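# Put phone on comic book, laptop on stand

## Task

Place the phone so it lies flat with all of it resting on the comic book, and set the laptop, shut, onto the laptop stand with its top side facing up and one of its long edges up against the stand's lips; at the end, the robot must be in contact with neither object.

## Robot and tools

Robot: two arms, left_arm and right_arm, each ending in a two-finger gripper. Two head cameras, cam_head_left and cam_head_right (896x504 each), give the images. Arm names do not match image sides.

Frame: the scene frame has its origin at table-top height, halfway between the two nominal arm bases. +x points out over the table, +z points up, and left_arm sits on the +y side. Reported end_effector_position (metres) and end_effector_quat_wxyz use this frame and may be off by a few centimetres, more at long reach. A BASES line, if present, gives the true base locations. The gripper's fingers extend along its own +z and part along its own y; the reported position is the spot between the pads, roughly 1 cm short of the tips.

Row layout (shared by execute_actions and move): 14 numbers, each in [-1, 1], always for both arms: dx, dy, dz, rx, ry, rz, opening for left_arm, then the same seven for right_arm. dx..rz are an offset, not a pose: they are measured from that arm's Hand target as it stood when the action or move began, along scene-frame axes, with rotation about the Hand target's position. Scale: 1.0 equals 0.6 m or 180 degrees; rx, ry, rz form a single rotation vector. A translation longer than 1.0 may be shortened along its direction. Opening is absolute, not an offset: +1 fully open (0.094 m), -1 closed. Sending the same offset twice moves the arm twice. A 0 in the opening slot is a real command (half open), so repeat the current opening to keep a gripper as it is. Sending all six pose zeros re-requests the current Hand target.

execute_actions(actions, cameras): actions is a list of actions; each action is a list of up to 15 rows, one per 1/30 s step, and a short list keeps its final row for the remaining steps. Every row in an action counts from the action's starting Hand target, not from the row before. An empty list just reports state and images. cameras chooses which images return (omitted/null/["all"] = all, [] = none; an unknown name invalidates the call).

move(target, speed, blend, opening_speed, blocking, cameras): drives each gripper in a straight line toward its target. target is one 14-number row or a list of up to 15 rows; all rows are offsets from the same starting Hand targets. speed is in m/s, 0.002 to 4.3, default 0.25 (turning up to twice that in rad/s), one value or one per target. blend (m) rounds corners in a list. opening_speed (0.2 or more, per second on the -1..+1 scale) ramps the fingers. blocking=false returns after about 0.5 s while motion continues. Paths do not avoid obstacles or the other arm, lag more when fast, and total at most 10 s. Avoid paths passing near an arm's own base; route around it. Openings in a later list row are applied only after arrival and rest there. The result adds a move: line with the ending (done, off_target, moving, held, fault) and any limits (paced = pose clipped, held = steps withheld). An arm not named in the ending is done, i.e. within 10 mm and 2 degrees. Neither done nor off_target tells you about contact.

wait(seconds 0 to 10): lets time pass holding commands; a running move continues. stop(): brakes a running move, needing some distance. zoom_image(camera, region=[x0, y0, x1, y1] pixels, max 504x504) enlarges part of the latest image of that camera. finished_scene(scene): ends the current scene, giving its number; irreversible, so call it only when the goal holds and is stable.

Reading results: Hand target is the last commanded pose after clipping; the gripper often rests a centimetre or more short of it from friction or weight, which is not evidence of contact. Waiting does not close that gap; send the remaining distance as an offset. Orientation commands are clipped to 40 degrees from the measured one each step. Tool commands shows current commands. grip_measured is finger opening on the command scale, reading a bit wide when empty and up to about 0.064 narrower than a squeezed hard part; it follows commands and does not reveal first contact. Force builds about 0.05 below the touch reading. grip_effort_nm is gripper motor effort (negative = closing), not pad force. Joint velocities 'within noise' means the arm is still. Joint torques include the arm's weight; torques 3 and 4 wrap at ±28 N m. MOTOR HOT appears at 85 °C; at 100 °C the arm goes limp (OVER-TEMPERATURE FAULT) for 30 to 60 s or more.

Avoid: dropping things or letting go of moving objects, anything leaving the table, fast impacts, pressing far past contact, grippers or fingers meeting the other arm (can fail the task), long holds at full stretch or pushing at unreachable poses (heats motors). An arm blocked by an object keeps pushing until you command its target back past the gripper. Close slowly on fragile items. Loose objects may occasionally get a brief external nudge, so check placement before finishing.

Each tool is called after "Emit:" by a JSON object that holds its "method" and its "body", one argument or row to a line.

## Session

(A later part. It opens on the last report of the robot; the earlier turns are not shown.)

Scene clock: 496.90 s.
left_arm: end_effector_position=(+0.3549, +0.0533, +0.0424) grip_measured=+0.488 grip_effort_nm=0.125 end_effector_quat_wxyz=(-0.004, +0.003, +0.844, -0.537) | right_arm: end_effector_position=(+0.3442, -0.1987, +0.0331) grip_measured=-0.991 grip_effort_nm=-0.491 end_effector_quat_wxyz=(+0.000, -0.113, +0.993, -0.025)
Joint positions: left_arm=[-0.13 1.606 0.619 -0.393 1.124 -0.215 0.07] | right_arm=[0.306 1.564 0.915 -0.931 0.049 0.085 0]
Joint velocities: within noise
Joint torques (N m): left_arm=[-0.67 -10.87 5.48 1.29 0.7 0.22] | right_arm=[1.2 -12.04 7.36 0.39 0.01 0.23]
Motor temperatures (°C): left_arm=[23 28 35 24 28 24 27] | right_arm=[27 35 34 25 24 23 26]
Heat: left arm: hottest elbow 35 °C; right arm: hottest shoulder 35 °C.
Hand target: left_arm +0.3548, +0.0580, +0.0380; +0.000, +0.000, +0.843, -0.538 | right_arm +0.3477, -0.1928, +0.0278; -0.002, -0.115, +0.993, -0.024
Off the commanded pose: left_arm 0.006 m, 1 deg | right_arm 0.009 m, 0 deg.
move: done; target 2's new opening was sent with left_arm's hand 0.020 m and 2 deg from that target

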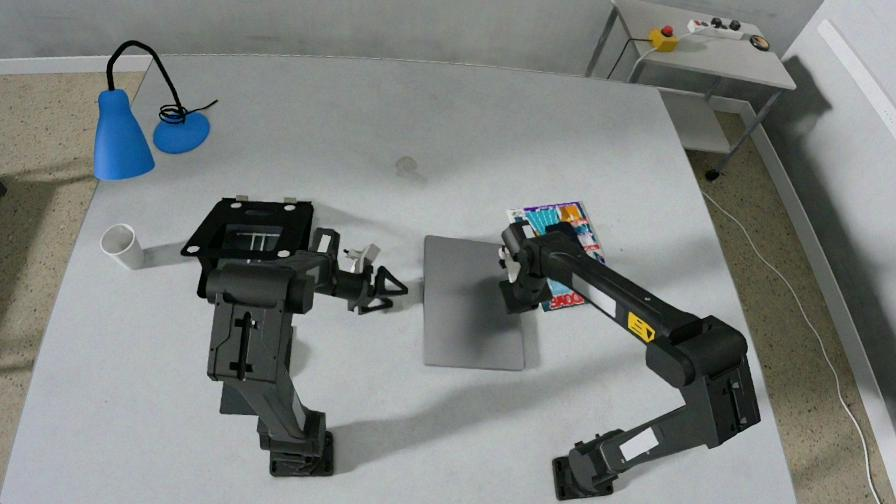

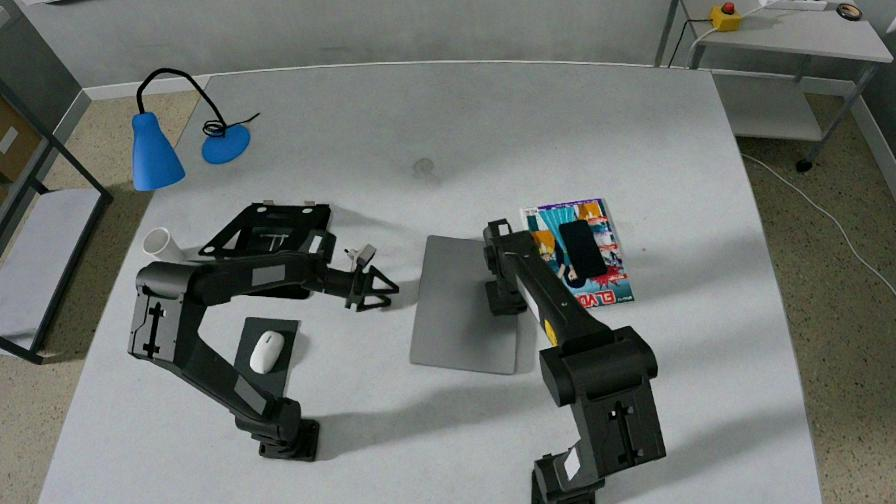

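Emit:
{"method": "move", "body": {
  "target": [
    [0.0,-0.06,-0.006,0,0,0,0.49,0.0,0.0,0,0,0,0,-1],
    [0.0,-0.15,-0.006,0,0,0,0.49,0,0.0,0,0,0,0,-1]
  ],
  "speed": [0.1,0.04]
}}

Emit:
{"method": "zoom_image", "body": {
  "camera": "cam_head_left",
  "region": [370, 250, 450, 330]
}}

Emit:
{"method": "zoom_image", "body": {
  "camera": "cam_head_right",
  "region": [370, 250, 450, 330]
}}

Scene clock: 503.67 s.
left_arm: end_effector_position=(+0.3627, -0.0195, +0.0400) grip_measured=+0.488 grip_effort_nm=0.125 end_effector_quat_wxyz=(+0.008, -0.013, +0.843, -0.538) | right_arm: end_effector_position=(+0.3442, -0.1987, +0.0331) grip_measured=-0.991 grip_effort_nm=-0.496 end_effector_quat_wxyz=(+0.000, -0.113, +0.993, -0.025)
Joint positions: left_arm=[-0.342 1.63 0.576 0.111 1.024 -0.705 0.07] | right_arm=[0.306 1.564 0.915 -0.931 0.049 0.085 0]
Joint velocities: within noise
Joint torques (N m): left_arm=[-4.37 -10.23 6.11 2.36 0.3 -0.02] | right_arm=[1.38 -12.04 7.35 0.36 0.02 0.22]
Motor temperatures (°C): left_arm=[23 28 34 24 28 24 27] | right_arm=[27 35 34 25 24 23 26]
Heat: left arm: hottest elbow 34 °C; right arm: hottest shoulder 35 °C.
Hand target: left_arm +0.3547, -0.0320, +0.0344; +0.000, +0.000, +0.843, -0.538 | right_arm +0.3477, -0.1928, +0.0278; -0.002, -0.115, +0.993, -0.024
Off the commanded pose: left_arm 0.016 m, 2 deg | right_arm 0.009 m, 0 deg.
move: off_target (left_arm)

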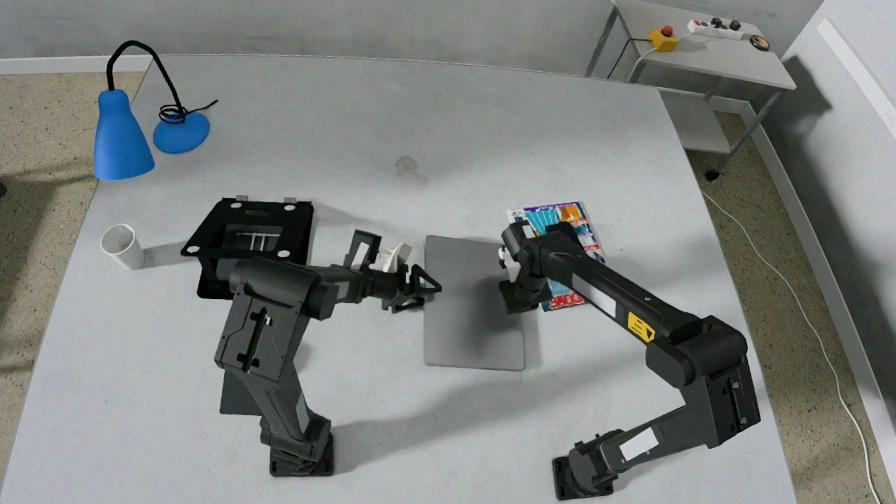

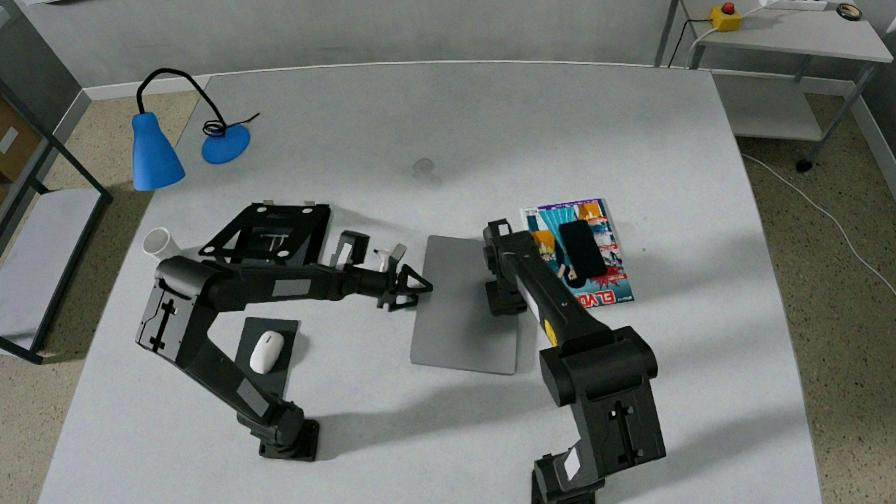

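Scaled by 6.300.

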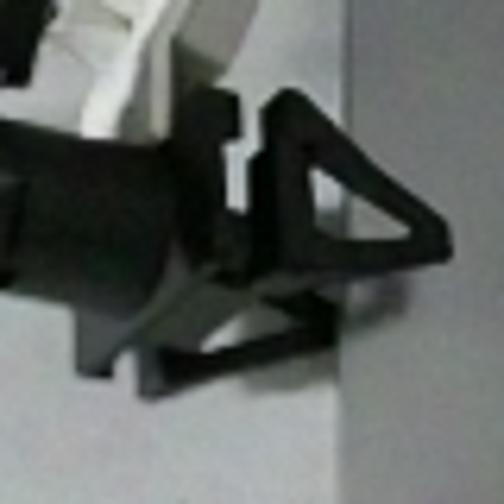

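Scaled by 6.300.

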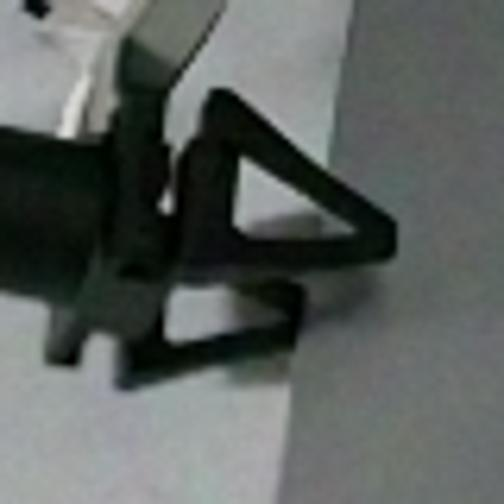

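Emit:
{"method": "move", "body": {
  "target": [0.0,-0.06,-0.012,0,0,0,0.49,0.0,0.0,0,0,0,0,-1],
  "speed": 0.05
}}

Emit:
{"method": "zoom_image", "body": {
  "camera": "cam_head_left",
  "region": [370, 250, 450, 330]
}}

Emit:
{"method": "zoom_image", "body": {
  "camera": "cam_head_right",
  "region": [370, 250, 450, 330]
}}

Scene clock: 507.57 s.
left_arm: end_effector_position=(+0.3650, -0.0477, +0.0399) grip_measured=+0.488 grip_effort_nm=0.125 end_effector_quat_wxyz=(+0.019, -0.015, +0.840, -0.541) | right_arm: end_effector_position=(+0.3442, -0.1987, +0.0331) grip_measured=-0.991 grip_effort_nm=-0.491 end_effector_quat_wxyz=(+0.000, -0.113, +0.993, -0.025)
Joint positions: left_arm=[-0.418 1.657 0.576 0.268 0.967 -0.835 0.07] | right_arm=[0.306 1.564 0.915 -0.931 0.049 0.085 0]
Joint velocities: within noise
Joint torques (N m): left_arm=[-6.07 -10.23 7.46 1.95 0.1 0.03] | right_arm=[1.32 -12.16 7.36 0.38 0.01 0.22]
Motor temperatures (°C): left_arm=[23 28 34 24 28 24 27] | right_arm=[27 35 34 25 24 23 26]
Heat: left arm: hottest elbow 34 °C; right arm: hottest shoulder 35 °C.
Hand target: left_arm +0.3548, -0.0680, +0.0272; +0.000, +0.000, +0.843, -0.538 | right_arm +0.3477, -0.1928, +0.0278; -0.002, -0.115, +0.993, -0.024
Off the commanded pose: left_arm 0.026 m, 3 deg | right_arm 0.009 m, 0 deg.
move: off_target (left_arm)

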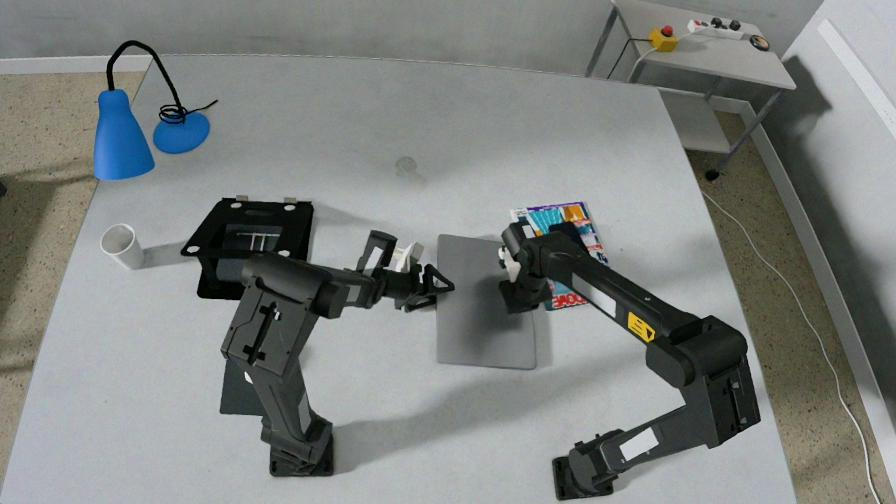

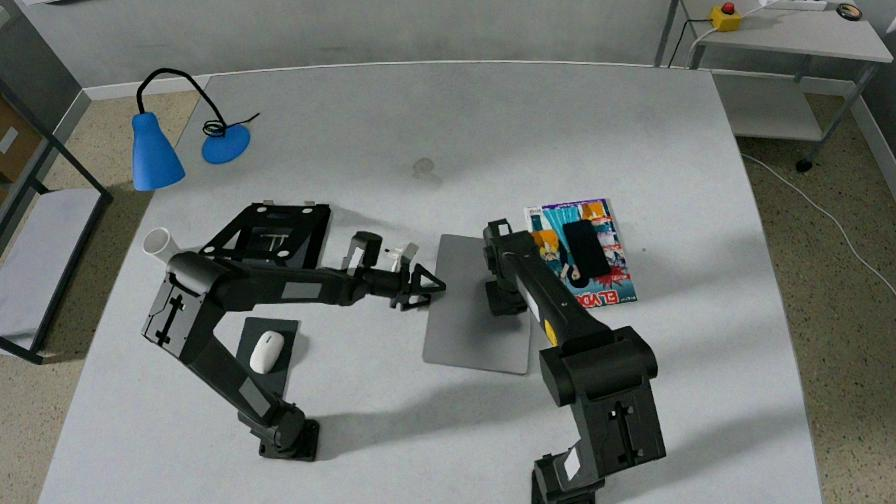

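Scaled by 6.300.

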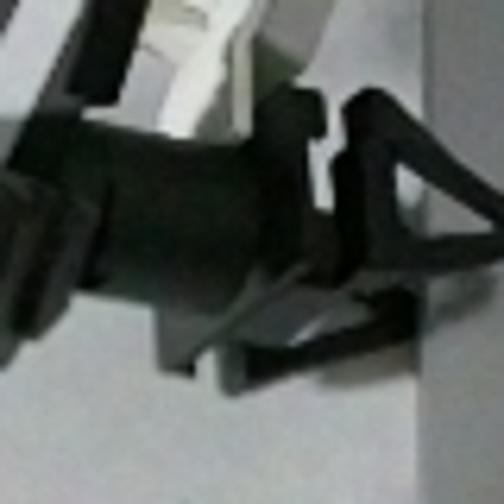

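Scaled by 6.300.

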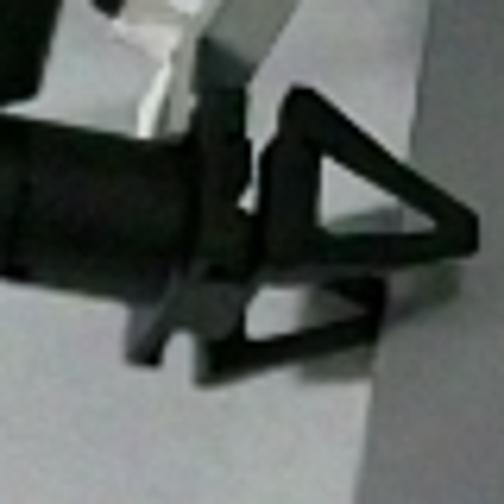

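Emit:
{"method": "move", "body": {
  "target": [
    [0.0,0.15,0.02,0,0,0,0.49,0.0,0.0,0.1,0,0,0,-1],
    [0.0,0.25,0.2,0,0,0,0.0,-0.18,-0.14,0.1,0,0,0,-1],
    [0.0,0.25,0.2,0,0,0,0.0,-0.18,-0.14,-0.01,0,0,0,-1]
  ],
  "speed": [0.15,0.2,0.15]
}}

Emit:
{"method": "zoom_image", "body": {
  "camera": "cam_head_left",
  "region": [420, 220, 660, 420]
}}

Scene clock: 556.87 s.
left_arm: end_effector_position=(+0.3306, +0.0785, +0.1326) grip_measured=+0.002 grip_effort_nm=-0.081 end_effector_quat_wxyz=(-0.021, -0.008, +0.844, -0.536) | right_arm: end_effector_position=(+0.2423, -0.2727, +0.0291) grip_measured=-0.991 grip_effort_nm=-0.496 end_effector_quat_wxyz=(+0.006, -0.118, +0.993, -0.024)
Joint positions: left_arm=[-0.055 1.348 0.684 -0.913 1.133 -0.041 0.047] | right_arm=[0.161 1.263 0.593 -0.891 0.049 -0.069 0]
Joint velocities: within noise
Joint torques (N m): left_arm=[-0.73 -8.94 13.85 0.03 0.63 0.15] | right_arm=[-0.44 -6.89 5.89 0.54 0.05 0.1]
Motor temperatures (°C): left_arm=[23 28 33 24 27 23 27] | right_arm=[27 35 34 25 24 23 26]
Heat: left arm: hottest elbow 33 °C; right arm: hottest shoulder 35 °C.
Hand target: left_arm +0.3548, +0.0820, +0.1472; +0.000, +0.000, +0.843, -0.538 | right_arm +0.2396, -0.2767, +0.0219; -0.002, -0.115, +0.993, -0.024
Off the commanded pose: left_arm 0.028 m, 3 deg | right_arm 0.009 m, 1 deg.
move: off_target (left_arm); target 2's new opening was sent with left_arm's hand 0.028 m and 3 deg from that target

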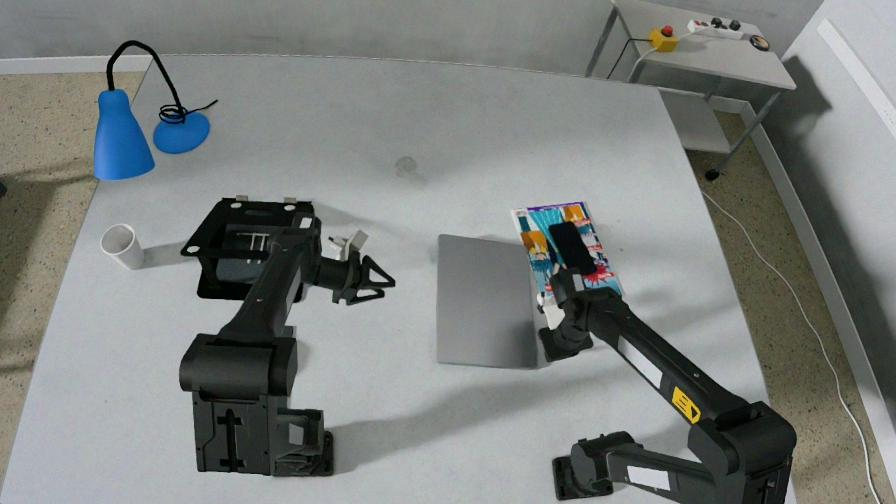

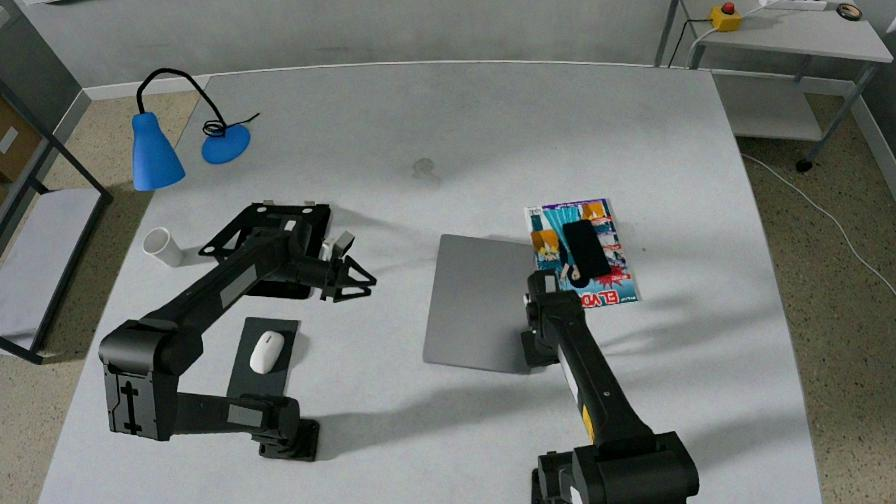

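Scaled by 2.100.

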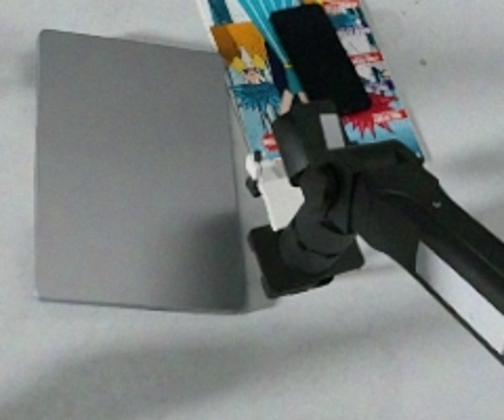

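Emit:
{"method": "move", "body": {
  "target": [
    [0.0,0.0,0.0,0,0,0,0.0,0.0,0.0,-0.025,0,0,0,-1],
    [0.0,0.0,0.0,0,0,0,0.0,0.0,0.25,-0.025,0,0,0,-1]
  ],
  "speed": [0.05,0.1]
}}

Scene clock: 563.57 s.
left_arm: end_effector_position=(+0.3306, +0.0785, +0.1326) grip_measured=+0.002 grip_effort_nm=-0.085 end_effector_quat_wxyz=(-0.021, -0.008, +0.844, -0.536) | right_arm: end_effector_position=(+0.2253, -0.1524, +0.0097) grip_measured=-0.991 grip_effort_nm=-0.486 end_effector_quat_wxyz=(-0.008, -0.103, +0.994, -0.040)
Joint positions: left_arm=[-0.055 1.348 0.684 -0.913 1.133 -0.041 0.047] | right_arm=[0.586 1.418 0.669 -0.872 0.063 0.385 0]
Joint velocities: within noise
Joint torques (N m): left_arm=[-0.73 -9.58 13.65 -0.05 0.66 0.15] | right_arm=[2.49 -6.48 9.44 0.9 -0.67 0.2]
Motor temperatures (°C): left_arm=[23 28 35 24 27 23 27] | right_arm=[27 34 35 25 24 23 26]
Heat: left arm: hottest elbow 35 °C; right arm: hottest elbow 35 °C.
Hand target: left_arm +0.3548, +0.0820, +0.1472; +0.000, +0.000, +0.843, -0.538 | right_arm +0.2397, -0.1267, +0.0068; -0.002, -0.115, +0.993, -0.024
Off the commanded pose: left_arm 0.028 m, 3 deg | right_arm 0.030 m, 2 deg.
move: off_target (left_arm, right_arm)

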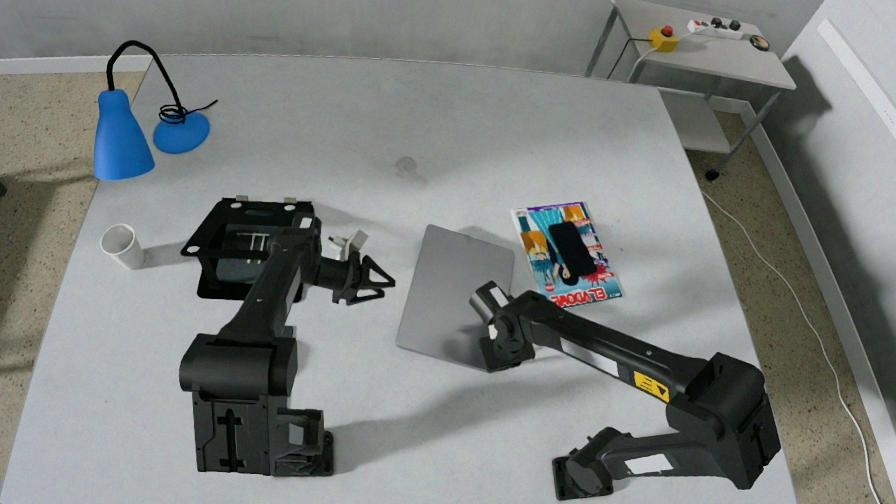

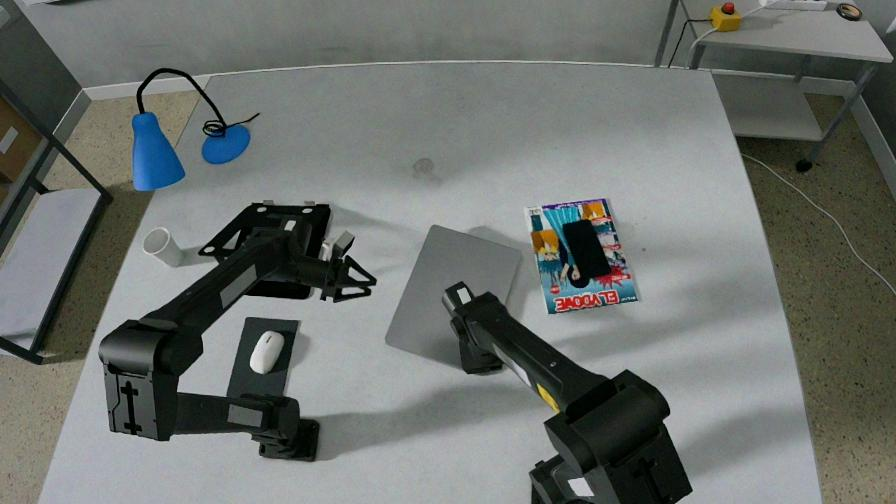

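Emit:
{"method": "move", "body": {
  "target": [
    [0.0,0.3,0.1,0.2,0,0,0.0,0.06,0.1,-0.0,0,0,0,-1],
    [0.0,0.3,0.1,0.306,0,0,0.0,0.13,0.18,-0.0,0,0,0,-1]
  ],
  "speed": [0.1,0.1]
}}

Scene clock: 573.37 s.
left_arm: end_effector_position=(+0.3326, +0.2625, +0.1813) grip_measured=+0.002 grip_effort_nm=-0.081 end_effector_quat_wxyz=(-0.042, -0.007, +0.994, -0.096) | right_arm: end_effector_position=(+0.2921, -0.0510, +0.0114) grip_measured=-0.991 grip_effort_nm=-0.491 end_effector_quat_wxyz=(-0.023, -0.110, +0.993, -0.041)
Joint positions: left_arm=[0.138 1.224 0.994 -1.456 0.177 0.164 0.047] | right_arm=[0.692 1.696 1.012 -0.97 0.044 0.478 0]
Joint velocities: within noise
Joint torques (N m): left_arm=[-2.43 -10.7 15.43 0.46 -0.02 -0.02] | right_arm=[1.61 -11.22 11.49 1.2 -0.14 0.2]
Motor temperatures (°C): left_arm=[23 28 36 24 27 23 27] | right_arm=[27 34 36 25 24 23 26]
Heat: left arm: hottest elbow 36 °C; right arm: hottest elbow 36 °C.
Hand target: left_arm +0.3548, +0.2620, +0.2072; +0.000, +0.000, +0.996, -0.087 | right_arm +0.3177, -0.0187, +0.0069; -0.002, -0.115, +0.993, -0.024
Off the commanded pose: left_arm 0.034 m, 5 deg | right_arm 0.041 m, 3 deg.
move: off_target (left_arm, right_arm)

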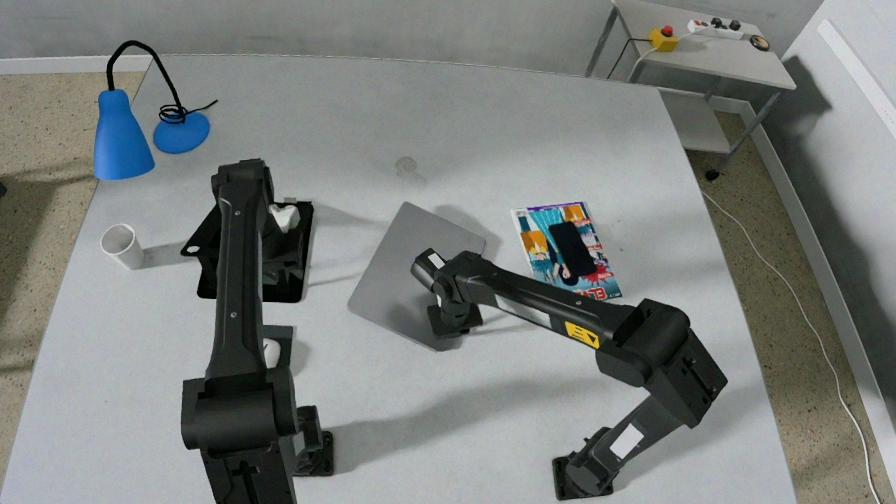

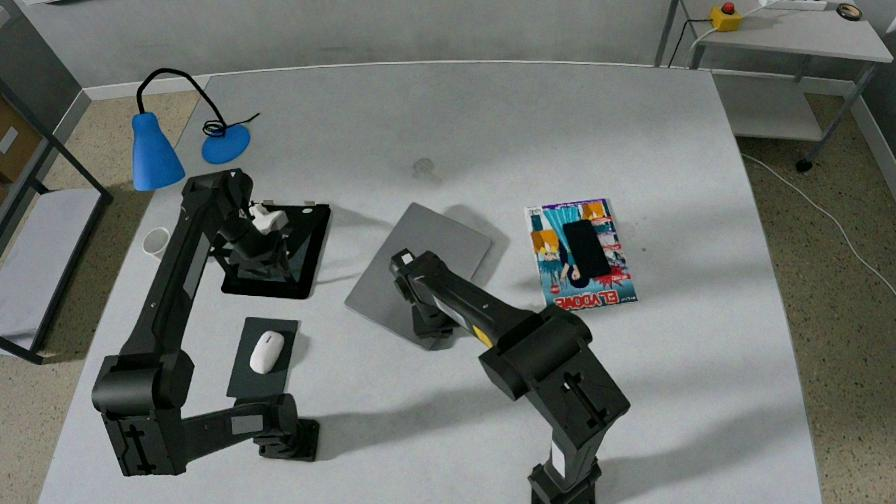

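Emit:
{"method": "move", "body": {
  "target": [
    [0.3,-0.2,0.0,0.09,0,0,-1,0.07,0.1,-0.0,0,0,0,-1],
    [0.34,-0.237,-0.2,0.09,0,0,-1,0.07,0.1,-0.0,0,0,0,-1]
  ],
  "speed": [0.2,0.15]
}}

Emit:
{"method": "zoom_image", "body": {
  "camera": "cam_head_left",
  "region": [310, 170, 510, 370]
}}

Scene clock: 584.40 s.
left_arm: end_effector_position=(+0.5595, +0.1267, +0.0912) grip_measured=-0.981 grip_effort_nm=-0.989 end_effector_quat_wxyz=(-0.002, -0.002, +0.999, +0.053) | right_arm: end_effector_position=(+0.3370, +0.0114, +0.0127) grip_measured=-0.991 grip_effort_nm=-0.486 end_effector_quat_wxyz=(-0.021, -0.112, +0.993, -0.039)
Joint positions: left_arm=[-0.276 1.854 1.481 -1.228 -0.101 -0.253 0.001] | right_arm=[0.729 1.852 1.245 -1.043 0.039 0.511 0]
Joint velocities: within noise
Joint torques (N m): left_arm=[-2.67 -19.31 9.32 0.62 -0.24 -0.09] | right_arm=[1.32 -14.68 11.92 0.96 0 0.22]
Motor temperatures (°C): left_arm=[23 28 38 24 27 23 27] | right_arm=[27 34 37 25 24 23 26]
Heat: left arm: hottest elbow 38 °C; right arm: hottest elbow 37 °C.
Hand target: left_arm +0.5589, +0.1198, +0.0873; +0.000, +0.000, +0.999, +0.054 | right_arm +0.3597, +0.0412, +0.0068; -0.002, -0.115, +0.993, -0.024
Off the commanded pose: left_arm 0.008 m, 0 deg | right_arm 0.038 m, 3 deg.
move: off_target (right_arm)

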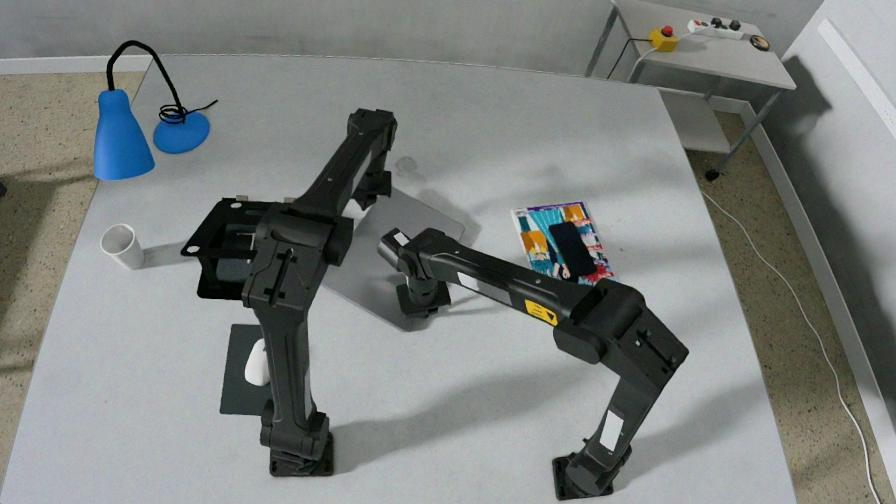

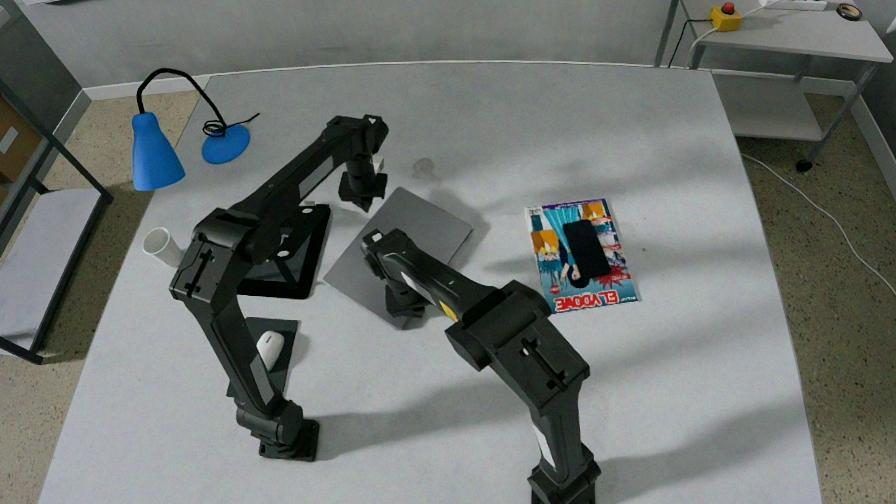

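Scaled by 2.520.

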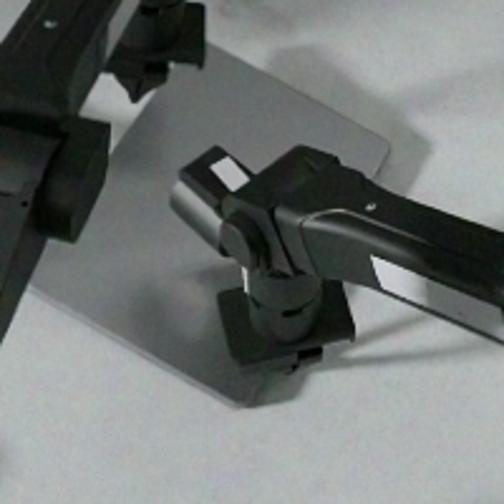

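Emit:
{"method": "move", "body": {
  "target": [
    [0.035,0.075,0.0,0,0,0,-1,0.0,0.0,-0.0,0,0,0,-1],
    [0.035,0.075,-0.115,0,0,0,-1,0.0,0.0,-0.0,0,0,0,-1],
    [0.02,-0.1,-0.115,0,0,0,-1,0.0,0.0,-0.0,0,0,0,-1]
  ],
  "speed": [0.15,0.15,0.08]
}}

Emit:
{"method": "zoom_image", "body": {
  "camera": "cam_head_left",
  "region": [310, 170, 510, 370]
}}

Scene clock: 594.13 s.
left_arm: end_effector_position=(+0.5810, +0.1123, +0.0287) grip_measured=-0.981 grip_effort_nm=-0.974 end_effector_quat_wxyz=(+0.018, -0.033, +0.997, +0.065) | right_arm: end_effector_position=(+0.3354, +0.0113, +0.0128) grip_measured=-0.991 grip_effort_nm=-0.486 end_effector_quat_wxyz=(-0.023, -0.113, +0.993, -0.040)
Joint positions: left_arm=[-0.301 1.965 1.471 -1.081 -0.135 -0.338 0.001] | right_arm=[0.731 1.852 1.245 -1.048 0.038 0.511 0]
Joint velocities: within noise
Joint torques (N m): left_arm=[-7.59 -17.9 11.89 -0.58 1.08 -0.18] | right_arm=[1.2 -14.68 11.92 1.13 0.02 0.22]
Motor temperatures (°C): left_arm=[23 29 37 24 27 23 27] | right_arm=[26 34 38 25 24 23 26]
Heat: left arm: hottest elbow 37 °C; right arm: hottest elbow 38 °C.
Hand target: left_arm +0.5707, +0.0599, +0.0182; +0.000, +0.000, +0.999, +0.054 | right_arm +0.3597, +0.0412, +0.0068; -0.002, -0.115, +0.993, -0.024
Off the commanded pose: left_arm 0.054 m, 4 deg | right_arm 0.039 m, 3 deg.
move: off_target (left_arm, right_arm)

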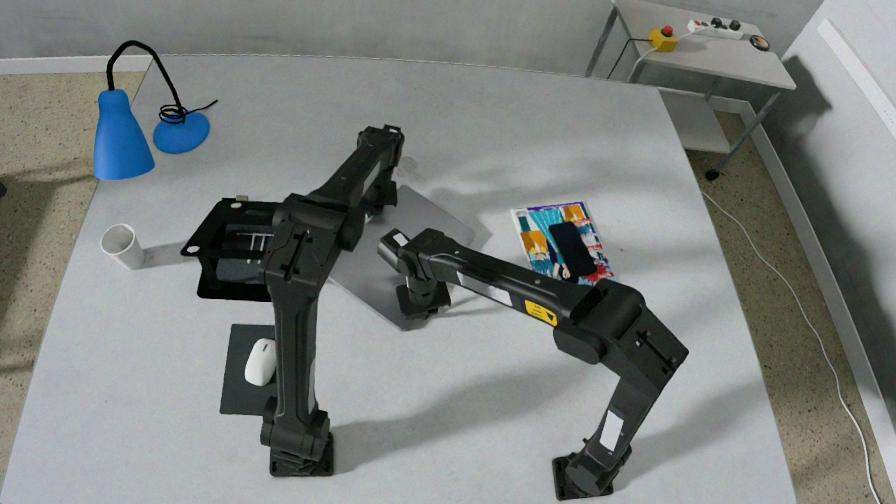

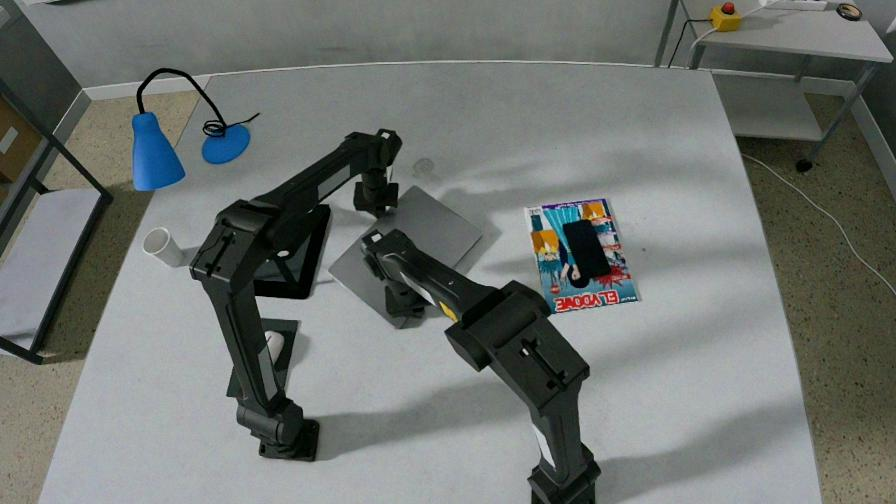

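Scaled by 2.520.

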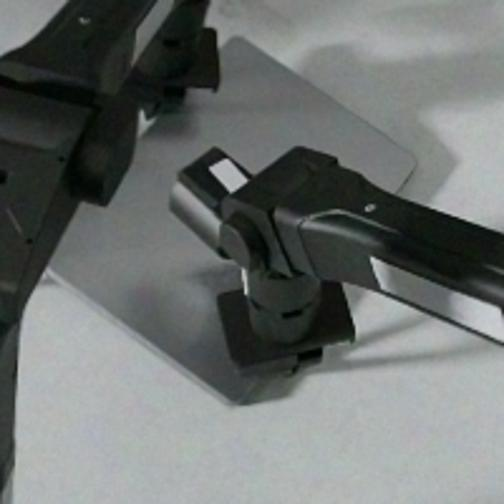

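Emit:
{"method": "move", "body": {
  "target": [
    [0.0,-0.1,0,0,0,0,-1,-0.05,-0.06,-0.0,0,0,0,-1],
    [-0.03,-0.18,0,0,0,0,-1,-0.05,-0.06,-0.0,0,0,0,-1]
  ],
  "speed": [0.08,0.08]
}}

Emit:
{"method": "zoom_image", "body": {
  "camera": "cam_head_left",
  "region": [310, 170, 510, 370]
}}

Scene clock: 599.07 s.
left_arm: end_effector_position=(+0.5822, -0.0047, +0.0346) grip_measured=-0.981 grip_effort_nm=-0.974 end_effector_quat_wxyz=(+0.036, -0.034, +0.997, +0.054) | right_arm: end_effector_position=(+0.3208, +0.0027, +0.0125) grip_measured=-0.991 grip_effort_nm=-0.491 end_effector_quat_wxyz=(-0.017, -0.115, +0.993, -0.029)
Joint positions: left_arm=[-0.486 2.039 1.611 -1.129 -0.13 -0.524 0.001] | right_arm=[0.734 1.804 1.173 -1.002 0.027 0.509 0]
Joint velocities: within noise
Joint torques (N m): left_arm=[-7.41 -19.08 10.95 -1.35 1.16 -0.12] | right_arm=[0.15 -17.32 6.37 1.43 0.46 0.12]
Motor temperatures (°C): left_arm=[23 29 37 24 28 23 27] | right_arm=[26 34 39 25 24 23 26]
Heat: left arm: hottest elbow 37 °C; right arm: hottest elbow 39 °C.
Hand target: left_arm +0.5527, -0.0482, +0.0181; +0.000, +0.000, +0.999, +0.054 | right_arm +0.3298, +0.0054, +0.0069; -0.002, -0.115, +0.993, -0.024
Off the commanded pose: left_arm 0.055 m, 6 deg | right_arm 0.011 m, 2 deg.
move: off_target (left_arm, right_arm)

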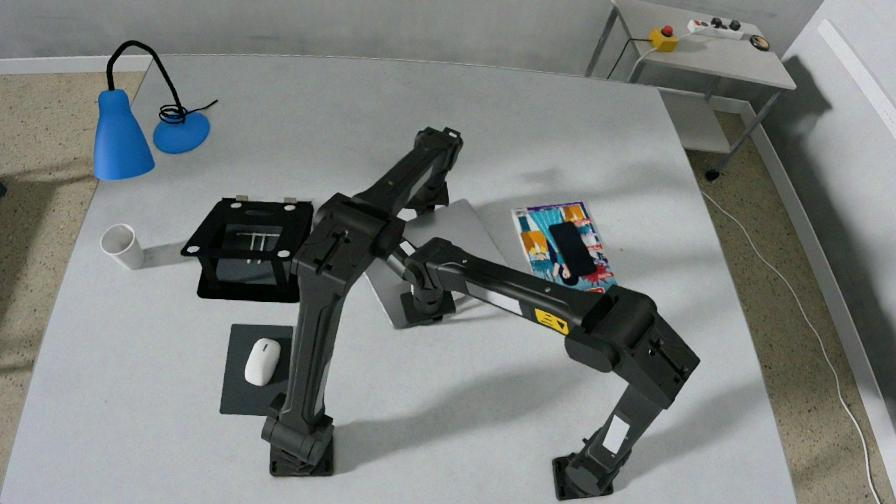

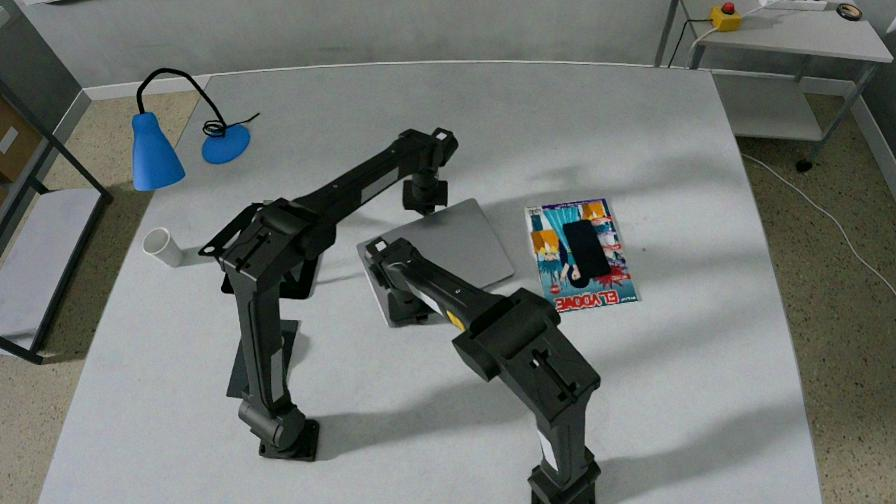

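Scaled by 2.520.

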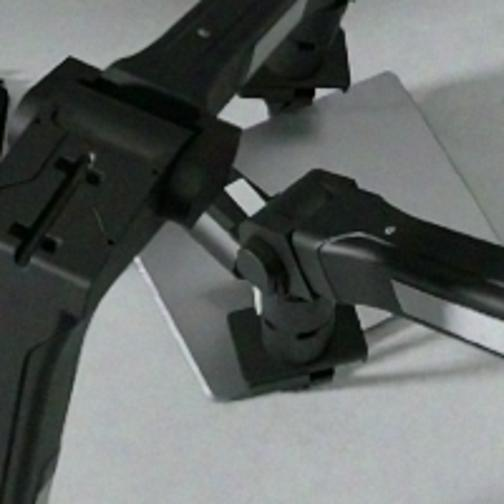

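Emit:
{"method": "move", "body": {
  "target": [
    [0.05,0.08,0,0,0,0,-1,0,0,-0.0,0,0,0,-1],
    [0.05,0.15,0.3,0,0,0,-1,0,0,-0.0,0,0,0,-1],
    [-0.25,0.6,0.3,0,0,0,-1,0,0,-0.0,0,0,0,-1]
  ],
  "speed": [0.1,0.2,0.3]
}}

Emit:
{"method": "zoom_image", "body": {
  "camera": "cam_head_left",
  "region": [340, 170, 580, 370]
}}

Scene clock: 608.07 s.
left_arm: end_effector_position=(+0.4054, +0.3083, +0.1977) grip_measured=-0.982 grip_effort_nm=-0.969 end_effector_quat_wxyz=(-0.007, +0.002, +0.998, +0.055) | right_arm: end_effector_position=(+0.3223, +0.0036, +0.0124) grip_measured=-0.991 grip_effort_nm=-0.486 end_effector_quat_wxyz=(-0.014, -0.115, +0.993, -0.028)
Joint positions: left_arm=[0.096 1.349 1.158 -1.38 -0.11 0.128 0.001] | right_arm=[0.734 1.804 1.173 -0.995 0.028 0.509 0]
Joint velocities: within noise
Joint torques (N m): left_arm=[-0.91 -13.16 9.14 0.8 0.03 0.08] | right_arm=[0.09 -17.44 6.38 1.24 0.39 0.11]
Motor temperatures (°C): left_arm=[23 29 37 24 28 23 28] | right_arm=[26 34 38 25 24 23 26]
Heat: left arm: hottest elbow 37 °C; right arm: hottest elbow 38 °C.
Hand target: left_arm +0.4027, +0.3118, +0.1982; +0.000, +0.000, +0.999, +0.054 | right_arm +0.3298, +0.0053, +0.0069; -0.002, -0.115, +0.993, -0.024
Off the commanded pose: left_arm 0.004 m, 1 deg | right_arm 0.009 m, 1 deg.
move: done

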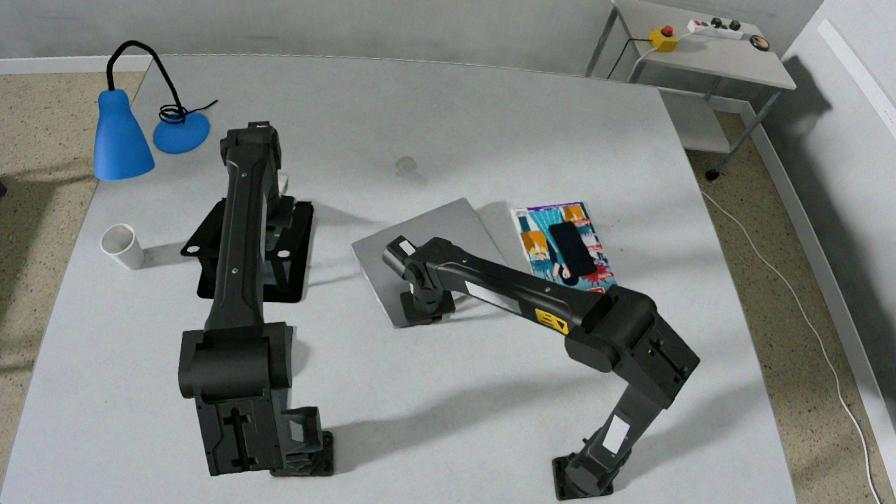

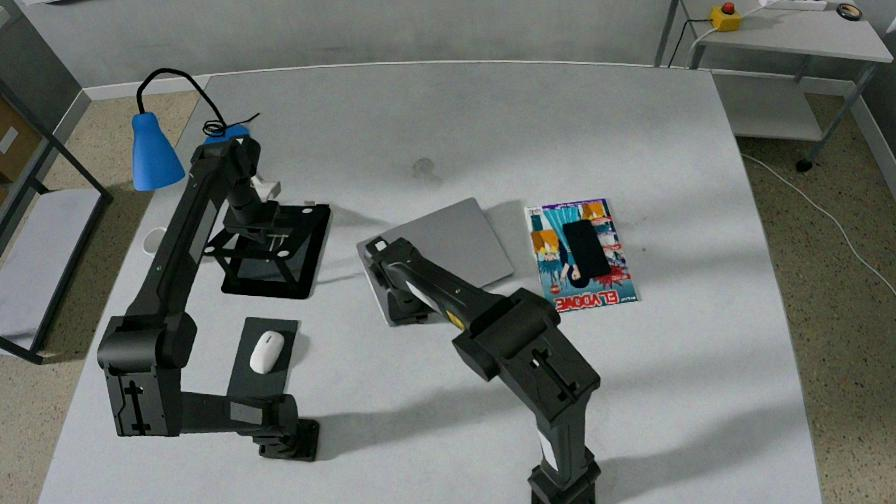

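Scaled by 2.100.

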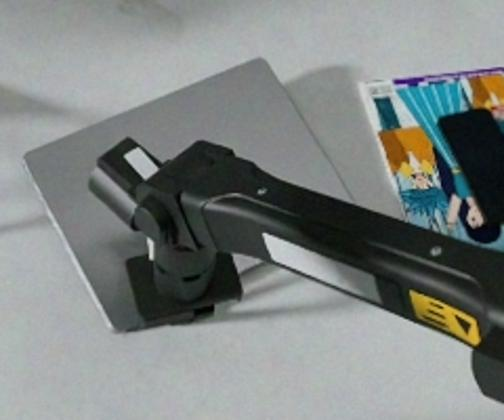

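Emit:
{"method": "move", "body": {
  "target": [
    [0,0,0,0,0,0,-1,-0.09,0,-0.0,0,0,0,-1],
    [0,0,0,0,0,0,-1,-0.09,0.1,-0.0,0,0,0,-1],
    [0,0,0,0,0,0,-1,0.13,0.1,-0.0,0,0,0,-1]
  ],
  "speed": [0.1,0.15,0.1]
}}

Emit:
{"method": "zoom_image", "body": {
  "camera": "cam_head_left",
  "region": [340, 170, 580, 370]
}}

Scene clock: 614.97 s.
left_arm: end_effector_position=(+0.4054, +0.3082, +0.1977) grip_measured=-0.982 grip_effort_nm=-0.969 end_effector_quat_wxyz=(-0.007, +0.002, +0.998, +0.054) | right_arm: end_effector_position=(+0.3725, +0.0631, +0.0142) grip_measured=-0.991 grip_effort_nm=-0.486 end_effector_quat_wxyz=(-0.017, -0.130, +0.991, -0.026)
Joint positions: left_arm=[0.096 1.349 1.158 -1.38 -0.11 0.129 0.001] | right_arm=[0.75 1.971 1.441 -1.098 0.022 0.496 0]
Joint velocities: within noise
Joint torques (N m): left_arm=[-0.44 -13.45 9.03 0.73 0.11 0.1] | right_arm=[-2.08 -17.49 11.78 0.42 0.64 0.15]
Motor temperatures (°C): left_arm=[23 29 36 24 28 23 28] | right_arm=[26 35 38 25 24 23 26]
Heat: left arm: hottest elbow 36 °C; right arm: hottest elbow 38 °C.
Hand target: left_arm +0.4027, +0.3117, +0.1982; +0.000, +0.000, +0.999, +0.054 | right_arm +0.4078, +0.0652, +0.0068; -0.002, -0.115, +0.993, -0.024
Off the commanded pose: left_arm 0.004 m, 1 deg | right_arm 0.036 m, 2 deg.
move: off_target (right_arm)

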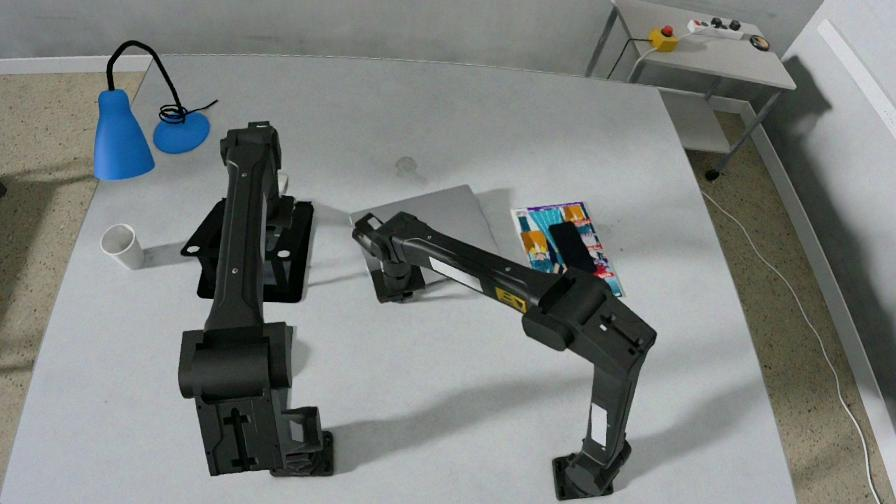

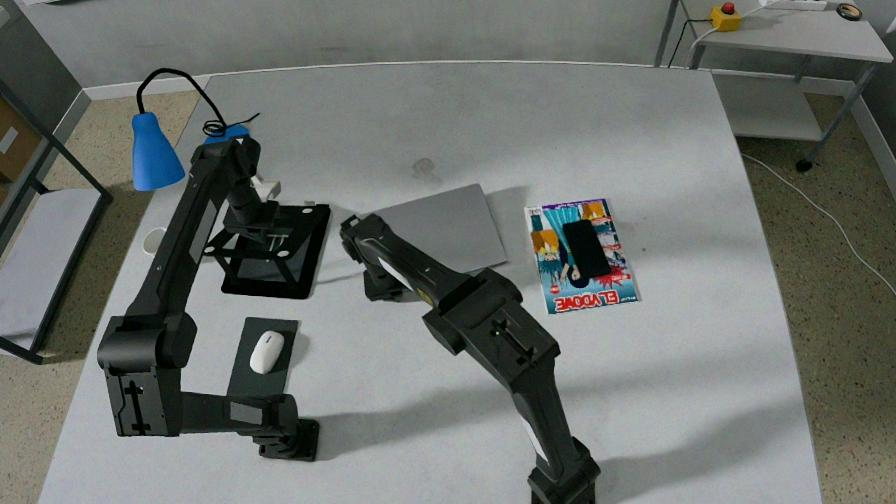

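Scaled by 2.100.

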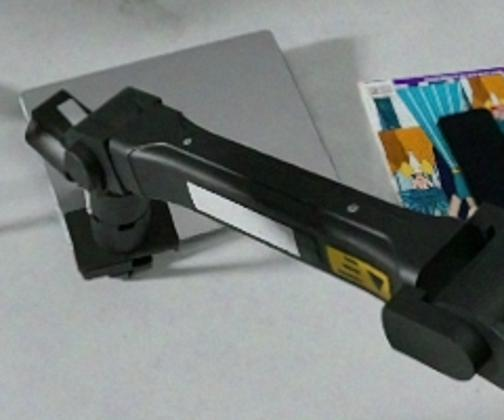

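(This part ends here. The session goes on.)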